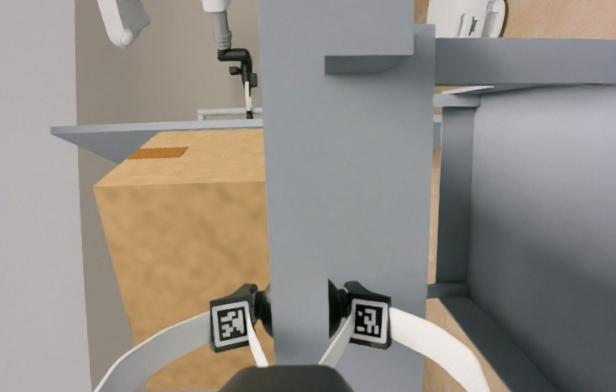

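move:
  blocking: false
  cameras: []
  r1: {"base": {"translate_m": 0.16}, "contact_limits": {"translate_m": 0.4}, "pace": "slow"}

wait:
  seconds: 5

Scene clock: 3135.50 s.
move: r1 moving
r1.base_odometry: x=-3.821 y=-1.741 heading=+0.791
r1.turned_by_wheels: +0.000
r1.turned_by_imu: +0.000
r1.base_tilt: forward=-1.6 right=+1.3
r1.lidar_m: 0.37 0.44 2.64 2.54 2.66 2.86 2.76 2.95 2.26 2.17 2.28 0.41
r1.base_status: translate_m moving
r1.joint_positions: lift_m=+0.684 arm_m=+0.000 wrist_yaw_rad=+0.000 wrist_pitch_rad=+0.005 wrist_roll_rad=+1.569 gripper_m=-0.029
r1.joint_status: not commanded
r1.measured_speeds: translate_m=+0.050 strafe_m=-0.001 rotate_rad=-0.001 lift_m=+0.000 arm_m=+0.000 wrist_yaw_rad=+0.000 wrist_pitch_rad=+0.000 wrist_roll_rad=+0.000
r1.motor_effort: lift_m=+20(21) arm_m=+5(5) wheel_0=+10(10) wheel_1=+6(6) wheel_2=-10(10)
r1.servo_current: wrist_yaw_rad=39(65) wrist_pitch_rad=52(52) wrist_roll_rad=46(59) gripper_m=52(72)
r1.contact_limits: translate_m 0.4
r1.hand_pose: x=+0.4592 y=-0.0876 z=+0.8606 quat_wxyz=(+0.708, +0.706, +0.002, -0.002) (m; r1's base frame)
r1.wrist_depth_mm: - - - 145 - 1430 1182 / - - - - 208 215 - / - - 591 154 213 - - / - 413 424 158 219 - - / - 445 442 160 224 - - / - 477 459 166 183 - - / - 512 180 131 236 135 -
r2: as last shown
r2.base_tilt: forward=-0.6 right=+0.0
r2.lidar_m: 0.40 0.45 3.46 1.00 1.83 2.24 1.43 1.29 1.31 1.29 1.14 0.88
r2.motor_effort: lift_m=+20(20) arm_m=-4(4) wheel_0=-13(13) wheel_1=-9(9) wheel_2=+10(11)
r2.servo_current: wrist_yaw_rad=85(91) wrist_pitch_rad=33(46) wrist_roll_rad=39(52) gripper_m=104(111)
r2.wrist_depth_mm: - - 229 162 249 258 268 / - - 231 234 249 258 267 / - - 232 164 251 260 271 / - - 233 164 252 263 272 / - - 235 167 254 264 274 / - - 233 167 178 267 276 / - - 236 - 258 263 277
pictures: none
No camera images: "cameras" was empty.

Scene clock: 3137.87 s.
earlier move: r1 done
r1.base_odometry: x=-3.717 y=-1.636 heading=+0.791
r1.turned_by_wheels: +0.000
r1.turned_by_imu: +0.000
r1.base_tilt: forward=-1.6 right=+1.3
r1.lidar_m: 0.41 0.48 2.64 2.55 2.66 3.04 2.88 3.08 2.29 2.19 2.28 0.40
r1.base_status: done
r1.joint_positions: lift_m=+0.684 arm_m=+0.000 wrist_yaw_rad=+0.000 wrist_pitch_rad=+0.006 wrist_roll_rad=+1.569 gripper_m=-0.029
r1.joint_status: not commanded
r1.measured_speeds: all 0
r1.motor_effort: lift_m=+21(21) arm_m=+4(5) wheel_0=+3(10) wheel_1=+2(8) wheel_2=-4(10)
r1.servo_current: wrist_yaw_rad=33(65) wrist_pitch_rad=52(59) wrist_roll_rad=39(65) gripper_m=46(72)
r1.contact_limits: translate_m 0.4
r1.hand_pose: x=+0.4592 y=-0.0876 z=+0.8604 quat_wxyz=(+0.708, +0.706, +0.002, -0.002) (m; r1's base frame)
r1.wrist_depth_mm: - - - 135 - 201 1138 / - - - 142 199 204 - / - 473 477 146 205 - - / - 418 421 153 214 - - / - 459 455 158 223 - - / - 512 477 167 181 - - / - - 535 134 240 135 -
r2.base_odometry: x=-2.695 y=+0.155 heading=-2.611
r2.turned_by_wheels: +0.000
r2.turned_by_imu: +0.000
r2.base_tilt: forward=-0.6 right=+0.1
r2.lidar_m: 0.40 0.42 1.05 0.87 1.78 2.25 1.45 1.28 1.31 1.23 1.14 0.86
r2.base_status: not commanded
r2.joint_positions: lift_m=+0.900 arm_m=+0.000 wrist_yaw_rad=+0.656 wrist_pitch_rad=+0.001 wrist_roll_rad=+0.000 gripper_m=-0.029
r2.joint_status: not commanded
r2.measured_speeds: all 0
r2.motor_effort: lift_m=+20(20) arm_m=-3(4) wheel_0=-13(13) wheel_1=-9(9) wheel_2=+11(11)
r2.servo_current: wrist_yaw_rad=78(98) wrist_pitch_rad=39(46) wrist_roll_rad=52(59) gripper_m=98(111)
r2.hand_pose: x=+0.4528 y=+0.1066 z=+1.0777 quat_wxyz=(+0.947, +0.000, +0.000, +0.322) (m; r2's base frame)
r2.wrist_depth_mm: - - 229 162 249 257 268 / - - 231 235 250 259 268 / - - 233 164 251 260 272 / - - 233 165 251 263 273 / - - 235 166 255 264 274 / - - 232 167 178 267 276 / - - 236 - 258 260 278
wait: 2.37 of 5 s (r1 has come to rest)
pictures: none

move:
  blocking: false
  cameras: []
  r1: {"joints": {"gripper_m": 0.08}}

wait:
  seconds: 1.6

move:
  blocking: false
  cameras: []
  r1: {"base": {"strafe_m": -0.03, "translate_m": -0.02}, "pace": "slow"}

wait:
  seconds: 2

move:
  blocking: false
  cameras: []
  r1: {"base": {"rotate_rad": -0.1}, "pace": "slow"}

wait:
  seconds: 2
  cameras: ["r1_wrist_camera"]

Scene clock: 3173.53 s.
move: r1 moving
r1.base_odometry: x=-3.717 y=-1.636 heading=+0.791
r1.turned_by_wheels: +0.000
r1.turned_by_imu: +0.000
r1.base_tilt: forward=-1.6 right=+1.3
r1.lidar_m: 0.40 0.49 2.65 2.55 2.67 3.01 2.94 3.06 2.27 2.17 2.27 0.40
r1.base_status: not commanded
r1.joint_positions: lift_m=+0.684 arm_m=+0.000 wrist_yaw_rad=+0.000 wrist_pitch_rad=+0.006 wrist_roll_rad=+1.569 gripper_m=-0.004
r1.joint_status: gripper_m moving
r1.measured_speeds: all 0
r1.motor_effort: lift_m=+20(21) arm_m=+5(5) wheel_0=+3(4) wheel_1=+2(2) wheel_2=-4(4)
r1.servo_current: wrist_yaw_rad=52(59) wrist_pitch_rad=46(59) wrist_roll_rad=52(59) gripper_m=72(72)
r1.contact_limits: translate_m 0.4
r1.hand_pose: x=+0.4592 y=-0.0876 z=+0.8604 quat_wxyz=(+0.708, +0.706, +0.002, -0.002) (m; r1's base frame)
r1.wrist_depth_mm: - - - 138 - 205 1138 / - - - 145 203 208 - / - 488 484 - 209 - - / - 415 424 156 218 - - / - 459 455 162 227 - - / - 517 480 187 185 - - / - - 185 144 246 - -
r2: as last shown
r2.lidar_m: 0.41 0.43 1.08 0.86 1.81 2.26 1.44 1.29 1.30 1.24 1.11 0.86
r2.motor_effort: lift_m=+20(20) arm_m=-4(4) wheel_0=-12(13) wheel_1=-9(9) wheel_2=+10(11)
r2.servo_current: wrist_yaw_rad=78(85) wrist_pitch_rad=39(46) wrist_roll_rad=46(52) gripper_m=104(104)
r2.wrist_depth_mm: - - 230 162 249 258 267 / - - 230 235 249 258 270 / - - 233 164 251 260 271 / - - 233 165 251 263 272 / - - 235 167 253 264 273 / - - 233 167 178 266 276 / - - 236 - 257 262 277
pictures: none
No camera images: "cameras" was empty.

Scene clock: 3174.83 s.
earlier move: r1 done
r1.base_odometry: x=-3.717 y=-1.636 heading=+0.791
r1.turned_by_wheels: +0.000
r1.turned_by_imu: +0.000
r1.base_tilt: forward=-1.6 right=+1.3
r1.lidar_m: 0.41 0.48 2.64 2.54 2.64 3.01 2.93 3.08 2.23 2.17 2.29 0.40
r1.base_status: not commanded
r1.joint_positions: lift_m=+0.684 arm_m=+0.000 wrist_yaw_rad=+0.000 wrist_pitch_rad=+0.005 wrist_roll_rad=+1.569 gripper_m=+0.080
r1.joint_status: all done
r1.measured_speeds: all 0
r1.motor_effort: lift_m=+20(21) arm_m=+5(5) wheel_0=+4(4) wheel_1=+2(2) wheel_2=-3(4)
r1.servo_current: wrist_yaw_rad=52(65) wrist_pitch_rad=46(59) wrist_roll_rad=52(72) gripper_m=52(91)
r1.contact_limits: translate_m 0.4
r1.hand_pose: x=+0.4592 y=-0.0876 z=+0.8607 quat_wxyz=(+0.708, +0.706, +0.001, -0.002) (m; r1's base frame)
r1.wrist_depth_mm: - - - 145 - 212 1118 / - - - 153 210 214 - / - 492 484 159 217 - - / - 430 436 166 228 - - / - 477 473 232 236 - - / - - 211 180 191 - - / - - - 139 258 1661 -
r2.base_odometry: x=-2.695 y=+0.155 heading=-2.611
r2.turned_by_wheels: +0.000
r2.turned_by_imu: +0.000
r2.base_tilt: forward=-0.6 right=+0.1
r2.lidar_m: 0.38 0.43 1.07 0.85 1.80 2.28 1.44 1.29 1.32 1.24 1.13 0.86
r2.base_status: not commanded
r2.joint_positions: lift_m=+0.900 arm_m=+0.000 wrist_yaw_rad=+0.656 wrist_pitch_rad=+0.001 wrist_roll_rad=+0.000 gripper_m=-0.029
r2.joint_status: not commanded
r2.measured_speeds: all 0
r2.motor_effort: lift_m=+20(20) arm_m=-3(4) wheel_0=-12(13) wheel_1=-9(9) wheel_2=+11(11)
r2.servo_current: wrist_yaw_rad=91(91) wrist_pitch_rad=46(46) wrist_roll_rad=52(59) gripper_m=98(104)
r2.hand_pose: x=+0.4528 y=+0.1066 z=+1.0777 quat_wxyz=(+0.947, +0.000, +0.000, +0.322) (m; r2's base frame)
r2.wrist_depth_mm: - - 230 161 250 258 268 / - - 231 235 249 259 268 / - - 232 164 251 262 271 / - - 234 165 252 263 272 / - - 235 167 254 264 274 / - - 234 167 178 266 276 / - - 236 - 256 262 277
wait: 1.30 of 1.6 s (r1 has come to rest)
pictures: none

Scene clock: 3175.33 s.
move: r1 moving
r1.base_odometry: x=-3.715 y=-1.648 heading=+0.791
r1.turned_by_wheels: +0.000
r1.turned_by_imu: +0.000
r1.base_tilt: forward=-1.6 right=+1.3
r1.lidar_m: 0.40 0.48 2.66 2.56 2.67 3.02 2.92 3.03 2.27 2.16 2.25 0.43
r1.base_status: translate_m moving; strafe_m moving
r1.joint_positions: lift_m=+0.684 arm_m=+0.000 wrist_yaw_rad=+0.000 wrist_pitch_rad=+0.005 wrist_roll_rad=+1.569 gripper_m=+0.080
r1.joint_status: not commanded
r1.measured_speeds: translate_m=-0.027 strafe_m=-0.040 rotate_rad=-0.001 lift_m=+0.000 arm_m=+0.000 wrist_yaw_rad=+0.000 wrist_pitch_rad=+0.000 wrist_roll_rad=+0.000
r1.motor_effort: lift_m=+20(20) arm_m=+4(5) wheel_0=+2(7) wheel_1=-6(6) wheel_2=+4(5)
r1.servo_current: wrist_yaw_rad=39(65) wrist_pitch_rad=46(46) wrist_roll_rad=46(52) gripper_m=39(46)
r1.hand_pose: x=+0.4592 y=-0.0876 z=+0.8607 quat_wxyz=(+0.708, +0.706, +0.001, -0.002) (m; r1's base frame)
r1.wrist_depth_mm: - - - - - 1336 1229 / - - - - 213 217 217 / - 549 500 216 221 - - / - 433 436 168 230 - - / - 480 469 176 239 - - / - - 211 184 191 - - / - - - 139 262 1808 -
r2: as last shown
r2.base_tilt: forward=-0.6 right=+0.0
r2.lidar_m: 0.37 0.43 1.02 0.85 1.78 2.25 1.41 1.28 1.29 1.27 1.13 0.86
r2.servo_current: wrist_yaw_rad=78(91) wrist_pitch_rad=39(46) wrist_roll_rad=46(59) gripper_m=98(111)
r2.wrist_depth_mm: - - 229 162 249 258 268 / - - 231 235 250 260 270 / - - 232 164 251 260 271 / - - 234 165 252 263 272 / - - 235 167 255 264 274 / - - 233 167 178 267 276 / - - 236 - 258 263 278
pictures: none
No camera images: "cameras" was empty.

Scene clock: 3176.33 s.
earlier move: r1 done
r1.base_odometry: x=-3.710 y=-1.671 heading=+0.791
r1.turned_by_wheels: +0.000
r1.turned_by_imu: +0.000
r1.base_tilt: forward=-1.6 right=+1.3
r1.lidar_m: 0.43 0.50 2.65 2.56 2.70 3.00 2.92 2.98 2.22 2.13 2.20 0.41
r1.base_status: done
r1.joint_positions: lift_m=+0.684 arm_m=+0.000 wrist_yaw_rad=+0.000 wrist_pitch_rad=+0.005 wrist_roll_rad=+1.569 gripper_m=+0.080
r1.joint_status: not commanded
r1.measured_speeds: all 0
r1.motor_effort: lift_m=+20(20) arm_m=+5(5) wheel_0=+2(7) wheel_1=-2(7) wheel_2=+3(6)
r1.servo_current: wrist_yaw_rad=39(72) wrist_pitch_rad=39(52) wrist_roll_rad=59(72) gripper_m=46(52)
r1.hand_pose: x=+0.4592 y=-0.0876 z=+0.8607 quat_wxyz=(+0.708, +0.706, +0.001, -0.002) (m; r1's base frame)
r1.wrist_depth_mm: - - - - - 1397 1205 / - - - - - 788 1160 / - - 580 167 229 233 - / - 452 449 177 236 - - / - 480 477 242 247 - - / - - 211 193 196 - - / - - 569 138 273 1808 -
r2.base_odometry: x=-2.695 y=+0.155 heading=-2.611
r2.turned_by_wheels: +0.000
r2.turned_by_imu: +0.000
r2.base_tilt: forward=-0.6 right=+0.1
r2.lidar_m: 0.40 0.45 1.03 0.83 1.78 2.24 1.45 1.30 1.31 1.27 1.15 0.86
r2.base_status: not commanded
r2.joint_positions: lift_m=+0.900 arm_m=+0.000 wrist_yaw_rad=+0.656 wrist_pitch_rad=+0.001 wrist_roll_rad=+0.000 gripper_m=-0.029
r2.joint_status: not commanded
r2.measured_speeds: all 0
r2.motor_effort: lift_m=+20(20) arm_m=-3(4) wheel_0=-12(13) wheel_1=-9(9) wheel_2=+11(11)
r2.servo_current: wrist_yaw_rad=72(91) wrist_pitch_rad=33(46) wrist_roll_rad=46(59) gripper_m=104(111)
r2.hand_pose: x=+0.4528 y=+0.1066 z=+1.0777 quat_wxyz=(+0.947, +0.000, +0.000, +0.322) (m; r2's base frame)
r2.wrist_depth_mm: - - 229 161 249 258 268 / - - 231 235 250 259 268 / - - 233 164 251 260 271 / - - 234 165 252 263 272 / - - 235 167 255 264 273 / - - 232 167 178 266 277 / - - 236 - 257 263 277
wait: 1.00 of 2 s (r1 has come to rest)
pictures: none

Scene clock: 3176.83 s.
move: r1 moving
r1.base_odometry: x=-3.710 y=-1.671 heading=+0.700
r1.turned_by_wheels: -0.091
r1.turned_by_imu: -0.092
r1.base_tilt: forward=-1.6 right=+1.3
r1.lidar_m: 0.41 0.50 2.75 2.57 2.64 3.08 2.91 2.97 2.28 2.11 2.19 0.42
r1.base_status: rotate_rad moving
r1.joint_positions: lift_m=+0.684 arm_m=+0.000 wrist_yaw_rad=+0.000 wrist_pitch_rad=+0.005 wrist_roll_rad=+1.569 gripper_m=+0.080
r1.joint_status: not commanded
r1.measured_speeds: translate_m=+0.001 strafe_m=+0.000 rotate_rad=-0.144 lift_m=+0.000 arm_m=+0.000 wrist_yaw_rad=+0.000 wrist_pitch_rad=+0.000 wrist_roll_rad=+0.000
r1.motor_effort: lift_m=+20(20) arm_m=+5(5) wheel_0=+4(6) wheel_1=+3(8) wheel_2=+3(6)
r1.servo_current: wrist_yaw_rad=39(52) wrist_pitch_rad=46(52) wrist_roll_rad=59(59) gripper_m=46(46)
r1.hand_pose: x=+0.4592 y=-0.0876 z=+0.8607 quat_wxyz=(+0.708, +0.706, +0.001, -0.002) (m; r1's base frame)
r1.wrist_depth_mm: - - 1576 - - 1430 1205 / - - - - - 1499 1205 / - - - - 397 239 240 / - 574 539 175 240 243 - / - 455 452 182 244 - - / - - 211 189 191 - - / - 544 525 138 262 144 -
r2: as last shown
r2.lidar_m: 0.40 0.45 1.04 0.85 1.70 2.24 1.43 1.31 1.32 1.28 1.13 0.85
r2.motor_effort: lift_m=+20(20) arm_m=-3(4) wheel_0=-13(13) wheel_1=-9(9) wheel_2=+10(11)
r2.servo_current: wrist_yaw_rad=78(85) wrist_pitch_rad=39(46) wrist_roll_rad=33(59) gripper_m=98(104)
r2.wrist_depth_mm: - - 231 162 249 257 267 / - - 231 235 250 259 268 / - - 232 164 251 260 271 / - - 234 164 252 264 273 / - - 235 166 254 264 274 / - - 234 167 178 266 274 / - - 236 - 258 263 279
pictures: none
No camera images: "cameras" was empty.

Scene clock: 3177.27 s.
earlier move: r1 done
r1.base_odometry: x=-3.710 y=-1.671 heading=+0.692
r1.turned_by_wheels: -0.008
r1.turned_by_imu: -0.008
r1.base_tilt: forward=-1.6 right=+1.3
r1.lidar_m: 0.44 0.49 2.75 2.58 2.64 3.08 2.90 2.97 2.30 2.14 2.20 0.43
r1.base_status: done
r1.joint_positions: lift_m=+0.684 arm_m=+0.000 wrist_yaw_rad=+0.000 wrist_pitch_rad=+0.005 wrist_roll_rad=+1.569 gripper_m=+0.080
r1.joint_status: not commanded
r1.measured_speeds: all 0
r1.motor_effort: lift_m=+20(20) arm_m=+4(5) wheel_0=+2(6) wheel_1=+3(8) wheel_2=+3(6)
r1.servo_current: wrist_yaw_rad=59(59) wrist_pitch_rad=39(52) wrist_roll_rad=39(59) gripper_m=46(46)
r1.hand_pose: x=+0.4592 y=-0.0876 z=+0.8607 quat_wxyz=(+0.708, +0.706, +0.001, -0.002) (m; r1's base frame)
r1.wrist_depth_mm: - - 1576 - - 1397 1205 / - - - - - 1537 1229 / - - - - - 1464 1118 / - - 559 176 - 243 246 / - 459 459 183 244 - - / - 492 211 189 191 - - / - 539 530 138 260 144 -
r2.base_odometry: x=-2.695 y=+0.155 heading=-2.611
r2.turned_by_wheels: +0.000
r2.turned_by_imu: +0.000
r2.base_tilt: forward=-0.6 right=+0.1
r2.lidar_m: 0.39 0.43 1.04 0.82 1.69 2.21 1.44 1.28 1.31 1.26 1.13 0.86
r2.base_status: not commanded
r2.joint_positions: lift_m=+0.900 arm_m=+0.000 wrist_yaw_rad=+0.656 wrist_pitch_rad=+0.001 wrist_roll_rad=+0.000 gripper_m=-0.029
r2.joint_status: not commanded
r2.measured_speeds: all 0
r2.motor_effort: lift_m=+20(20) arm_m=-4(4) wheel_0=-12(13) wheel_1=-8(9) wheel_2=+10(11)
r2.servo_current: wrist_yaw_rad=72(91) wrist_pitch_rad=39(46) wrist_roll_rad=46(59) gripper_m=104(104)
r2.hand_pose: x=+0.4528 y=+0.1066 z=+1.0777 quat_wxyz=(+0.947, +0.000, +0.000, +0.322) (m; r2's base frame)
r2.wrist_depth_mm: - - 230 162 249 258 268 / - - 231 234 249 259 268 / - - 233 164 251 260 271 / - - 233 165 251 263 272 / - - 235 166 254 264 276 / - - 233 167 179 267 276 / - - 236 - 258 263 278
wait: 0.43 of 2 s (r1 has come to rest)
pictures: r1_wrist_camera
Images, in order (width x height): r1_wrist_camera 616x392.

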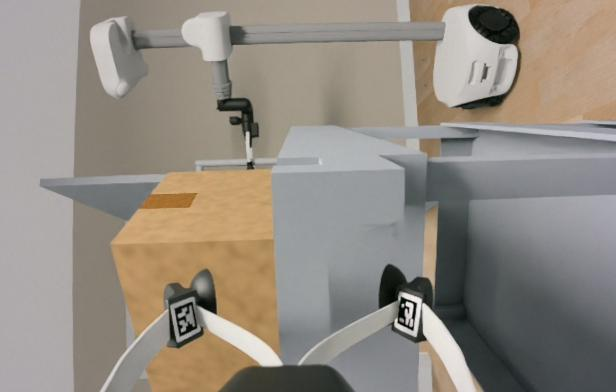

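move:
  blocking: false
  cameras: []
  r1: {"base": {"translate_m": 0.02}, "joints": {"gripper_m": -0.03}, "contact_limits": {"translate_m": 0.15}, "pace": "slow"}

wait:
  seconds: 1

wait:
  seconds: 1

move:
  blocking: false
  cameras: []
  r1: {"base": {"translate_m": 0.2}, "contact_limits": {"translate_m": 0.4}, "pace": "slow"}

wait:
  seconds: 5
  cameras: ["r1_head_camera"]

Scene clock: 3185.87 s.
move: r1 moving
r1.base_odometry: x=-3.701 y=-1.664 heading=+0.692
r1.turned_by_wheels: +0.000
r1.turned_by_imu: +0.000
r1.base_tilt: forward=-1.6 right=+1.3
r1.lidar_m: 0.41 0.46 2.75 2.58 2.63 3.10 2.92 3.01 2.30 2.11 2.19 0.48
r1.base_status: translate_m moving
r1.joint_positions: lift_m=+0.684 arm_m=+0.000 wrist_yaw_rad=+0.000 wrist_pitch_rad=+0.005 wrist_roll_rad=+1.569 gripper_m=+0.071
r1.joint_status: gripper_m moving
r1.measured_speeds: translate_m=+0.042 strafe_m=+0.000 rotate_rad=+0.002 lift_m=+0.000 arm_m=+0.000 wrist_yaw_rad=+0.000 wrist_pitch_rad=+0.000 wrist_roll_rad=+0.000
r1.motor_effort: lift_m=+20(20) arm_m=+5(5) wheel_0=+8(9) wheel_1=+4(6) wheel_2=-6(7)
r1.servo_current: wrist_yaw_rad=52(52) wrist_pitch_rad=46(46) wrist_roll_rad=46(78) gripper_m=59(72)
r1.contact_limits: translate_m 0.15
r1.hand_pose: x=+0.4592 y=-0.0876 z=+0.8607 quat_wxyz=(+0.708, +0.706, +0.001, -0.002) (m; r1's base frame)
r1.wrist_depth_mm: - - - - - 1464 1205 / - - - - - 1499 1182 / - - - - - 809 1118 / - - 569 167 - 236 239 / - 452 445 174 236 - - / - 469 198 180 195 - - / - 504 508 138 251 - -
r2: as last shown
r2.lidar_m: 0.40 0.44 1.05 0.85 1.65 2.25 1.43 1.26 1.30 1.24 1.13 0.85
r2.motor_effort: lift_m=+20(20) arm_m=-3(4) wheel_0=-12(13) wheel_1=-9(9) wheel_2=+11(11)
r2.servo_current: wrist_yaw_rad=78(98) wrist_pitch_rad=39(46) wrist_roll_rad=39(46) gripper_m=104(111)
r2.wrist_depth_mm: - - 229 161 248 257 267 / - - 231 235 249 259 270 / - - 232 164 252 262 271 / - - 233 165 252 263 272 / - - 235 167 255 264 273 / - - 232 167 178 267 276 / - - 235 - 257 262 277
pictures: none
No camera images: "cameras" was empty.

Scene clock: 3186.87 s.
earlier move: r1 moving
r1.base_odometry: x=-3.695 y=-1.659 heading=+0.692
r1.turned_by_wheels: +0.000
r1.turned_by_imu: +0.000
r1.base_tilt: forward=-1.6 right=+1.3
r1.lidar_m: 0.43 0.47 2.75 2.58 2.64 3.13 2.95 2.98 2.31 2.11 2.14 0.44
r1.base_status: done
r1.joint_positions: lift_m=+0.684 arm_m=+0.000 wrist_yaw_rad=+0.000 wrist_pitch_rad=+0.005 wrist_roll_rad=+1.569 gripper_m=+0.039
r1.joint_status: gripper_m moving
r1.measured_speeds: all 0
r1.motor_effort: lift_m=+20(20) arm_m=+4(5) wheel_0=+2(9) wheel_1=+3(6) wheel_2=-2(7)
r1.servo_current: wrist_yaw_rad=65(72) wrist_pitch_rad=52(52) wrist_roll_rad=52(78) gripper_m=78(85)
r1.contact_limits: translate_m 0.15
r1.hand_pose: x=+0.4592 y=-0.0876 z=+0.8607 quat_wxyz=(+0.708, +0.706, +0.001, -0.002) (m; r1's base frame)
r1.wrist_depth_mm: - - - - - 1430 1205 / - - - - - 1464 1182 / - - - - - 809 1118 / - - 574 174 - 241 244 / - 455 452 179 241 - - / - 480 195 183 192 - - / - 525 512 143 255 - -
r2.base_odometry: x=-2.695 y=+0.155 heading=-2.611
r2.turned_by_wheels: +0.000
r2.turned_by_imu: +0.000
r2.base_tilt: forward=-0.6 right=+0.1
r2.lidar_m: 0.41 0.42 1.00 0.82 1.69 2.28 1.45 1.29 1.29 1.27 1.13 0.85
r2.base_status: not commanded
r2.joint_positions: lift_m=+0.900 arm_m=+0.000 wrist_yaw_rad=+0.656 wrist_pitch_rad=+0.001 wrist_roll_rad=+0.000 gripper_m=-0.029
r2.joint_status: not commanded
r2.measured_speeds: all 0
r2.motor_effort: lift_m=+20(20) arm_m=-4(4) wheel_0=-13(13) wheel_1=-9(9) wheel_2=+11(11)
r2.servo_current: wrist_yaw_rad=78(98) wrist_pitch_rad=39(46) wrist_roll_rad=39(59) gripper_m=98(111)
r2.hand_pose: x=+0.4528 y=+0.1066 z=+1.0777 quat_wxyz=(+0.947, +0.000, +0.000, +0.322) (m; r2's base frame)
r2.wrist_depth_mm: - - 230 162 248 259 268 / - - 231 234 249 259 268 / - - 232 164 250 260 271 / - - 234 165 252 264 272 / - - 235 167 253 264 274 / - - 233 167 178 266 277 / - - 235 - 258 263 278
wait: 1.00 s; no rest
pictures: none

Scene clock: 3187.87 s.
earlier move: r1 moving
r1.base_odometry: x=-3.695 y=-1.659 heading=+0.692
r1.turned_by_wheels: +0.000
r1.turned_by_imu: +0.000
r1.base_tilt: forward=-1.6 right=+1.3
r1.lidar_m: 0.43 0.47 2.76 2.58 2.62 3.12 2.94 3.01 2.31 2.11 2.17 0.44
r1.base_status: done
r1.joint_positions: lift_m=+0.684 arm_m=+0.000 wrist_yaw_rad=+0.000 wrist_pitch_rad=+0.005 wrist_roll_rad=+1.569 gripper_m=+0.007
r1.joint_status: gripper_m moving
r1.measured_speeds: all 0
r1.motor_effort: lift_m=+20(20) arm_m=+4(5) wheel_0=+2(9) wheel_1=+3(6) wheel_2=-2(7)
r1.servo_current: wrist_yaw_rad=52(72) wrist_pitch_rad=46(52) wrist_roll_rad=39(78) gripper_m=91(91)
r1.contact_limits: translate_m 0.15
r1.hand_pose: x=+0.4592 y=-0.0876 z=+0.8607 quat_wxyz=(+0.708, +0.706, +0.001, -0.002) (m; r1's base frame)
r1.wrist_depth_mm: - - - - - 1430 1205 / - - - - - 1464 1182 / - - - - - 788 1098 / - - 564 172 - 242 243 / - 455 449 178 240 - - / - 484 209 204 187 - - / - - 504 141 182 - -
r2.base_odometry: x=-2.695 y=+0.155 heading=-2.611
r2.turned_by_wheels: +0.000
r2.turned_by_imu: +0.000
r2.base_tilt: forward=-0.6 right=+0.1
r2.lidar_m: 0.40 0.41 1.01 0.83 1.68 2.25 1.43 1.30 1.31 1.26 1.13 0.88
r2.base_status: not commanded
r2.joint_positions: lift_m=+0.900 arm_m=+0.000 wrist_yaw_rad=+0.656 wrist_pitch_rad=+0.001 wrist_roll_rad=+0.000 gripper_m=-0.029
r2.joint_status: not commanded
r2.measured_speeds: all 0
r2.motor_effort: lift_m=+20(20) arm_m=-4(4) wheel_0=-13(13) wheel_1=-8(9) wheel_2=+11(11)
r2.servo_current: wrist_yaw_rad=78(98) wrist_pitch_rad=39(46) wrist_roll_rad=46(59) gripper_m=98(111)
r2.hand_pose: x=+0.4528 y=+0.1066 z=+1.0777 quat_wxyz=(+0.947, +0.000, +0.000, +0.322) (m; r2's base frame)
r2.wrist_depth_mm: - - 230 162 248 258 270 / - - 231 236 250 260 268 / - - 232 164 252 262 271 / - - 234 165 252 263 273 / - - 235 166 255 265 274 / - - 233 167 178 266 274 / - - 236 - 259 263 279
wait: 1.00 s; no rest
pictures: none

Scene clock: 3188.37 s.
earlier move: r1 moving
move: r1 moving
r1.base_odometry: x=-3.685 y=-1.651 heading=+0.692
r1.turned_by_wheels: +0.000
r1.turned_by_imu: +0.000
r1.base_tilt: forward=-1.6 right=+1.3
r1.lidar_m: 0.41 0.46 2.75 2.58 2.63 3.14 2.94 3.00 2.30 2.14 2.18 0.45
r1.base_status: translate_m moving
r1.joint_positions: lift_m=+0.684 arm_m=+0.000 wrist_yaw_rad=+0.000 wrist_pitch_rad=+0.005 wrist_roll_rad=+1.569 gripper_m=-0.012
r1.joint_status: gripper_m moving
r1.measured_speeds: translate_m=+0.048 strafe_m=+0.001 rotate_rad=-0.002 lift_m=+0.000 arm_m=+0.000 wrist_yaw_rad=+0.000 wrist_pitch_rad=+0.000 wrist_roll_rad=+0.000
r1.motor_effort: lift_m=+20(20) arm_m=+4(4) wheel_0=+6(6) wheel_1=+6(6) wheel_2=-7(8)
r1.servo_current: wrist_yaw_rad=59(59) wrist_pitch_rad=39(52) wrist_roll_rad=65(65) gripper_m=98(104)
r1.contact_limits: translate_m 0.4
r1.hand_pose: x=+0.4592 y=-0.0876 z=+0.8607 quat_wxyz=(+0.708, +0.706, +0.001, -0.002) (m; r1's base frame)
r1.wrist_depth_mm: - - - - - 1366 1205 / - - - - - 1430 1205 / - - - - - 1430 1182 / - - 564 163 - 232 233 / - 449 445 168 233 - - / - 469 190 192 185 - - / - 480 492 131 245 124 -
r2: as last shown
r2.lidar_m: 0.42 0.44 1.02 0.83 1.76 2.26 1.44 1.30 1.30 1.24 1.15 0.88
r2.motor_effort: lift_m=+20(20) arm_m=-3(4) wheel_0=-13(13) wheel_1=-9(9) wheel_2=+10(11)
r2.servo_current: wrist_yaw_rad=72(91) wrist_pitch_rad=33(46) wrist_roll_rad=39(52) gripper_m=98(111)
r2.wrist_depth_mm: - - 230 162 249 258 268 / - - 230 234 250 259 270 / - - 233 164 251 260 270 / - - 235 165 251 263 272 / - - 235 167 254 264 274 / - - 233 167 178 266 277 / - - 236 - 258 262 277
pictures: none
No camera images: "cameras" was empty.

Scene clock: 3191.13 s.
earlier move: r1 done
r1.base_odometry: x=-3.541 y=-1.531 heading=+0.692
r1.turned_by_wheels: -0.001
r1.turned_by_imu: -0.002
r1.base_tilt: forward=-1.6 right=+1.3
r1.lidar_m: 0.42 0.46 2.79 2.60 2.64 3.32 3.15 3.21 2.30 2.11 2.16 0.45
r1.base_status: done
r1.joint_positions: lift_m=+0.684 arm_m=+0.000 wrist_yaw_rad=-0.003 wrist_pitch_rad=+0.005 wrist_roll_rad=+1.569 gripper_m=-0.029
r1.joint_status: all done
r1.measured_speeds: all 0
r1.motor_effort: lift_m=+20(20) arm_m=+4(4) wheel_0=+1(10) wheel_1=+1(8) wheel_2=-6(14)
r1.servo_current: wrist_yaw_rad=52(65) wrist_pitch_rad=52(52) wrist_roll_rad=59(65) gripper_m=59(104)
r1.contact_limits: translate_m 0.4
r1.hand_pose: x=+0.4590 y=-0.0882 z=+0.8607 quat_wxyz=(+0.708, +0.706, +0.001, -0.003) (m; r1's base frame)
r1.wrist_depth_mm: - 1397 1397 - - 1255 1205 / - - - - - 1308 1182 / - - - 580 306 229 - / - 521 492 153 - 222 - / - 439 439 159 227 - - / - 492 188 174 230 - - / - 544 517 148 245 - -
r2.base_odometry: x=-2.695 y=+0.155 heading=-2.611
r2.turned_by_wheels: +0.000
r2.turned_by_imu: +0.000
r2.base_tilt: forward=-0.6 right=+0.1
r2.lidar_m: 0.39 0.43 0.78 0.66 1.60 2.24 1.43 1.31 1.31 1.23 1.13 0.86
r2.base_status: not commanded
r2.joint_positions: lift_m=+0.900 arm_m=+0.000 wrist_yaw_rad=+0.656 wrist_pitch_rad=+0.001 wrist_roll_rad=+0.000 gripper_m=-0.029
r2.joint_status: not commanded
r2.measured_speeds: all 0
r2.motor_effort: lift_m=+20(20) arm_m=-3(4) wheel_0=-12(13) wheel_1=-9(9) wheel_2=+11(11)
r2.servo_current: wrist_yaw_rad=78(104) wrist_pitch_rad=39(46) wrist_roll_rad=52(59) gripper_m=98(111)
r2.hand_pose: x=+0.4528 y=+0.1066 z=+1.0777 quat_wxyz=(+0.947, +0.000, +0.000, +0.322) (m; r2's base frame)
r2.wrist_depth_mm: - - 230 162 250 257 267 / - - 231 236 249 258 270 / - - 232 163 251 262 271 / - - 235 165 252 264 272 / - - 236 167 255 264 274 / - - 233 167 178 266 274 / - - 236 - 258 263 278
wait: 2.77 of 5 s (r1 has come to rest)
pictures: r1_head_camera
Images, in order (width x height): r1_head_camera 420x560.

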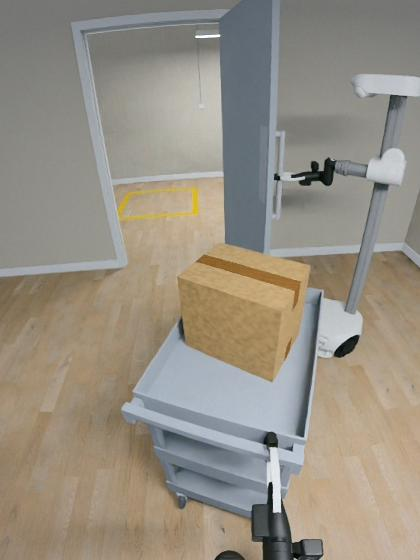

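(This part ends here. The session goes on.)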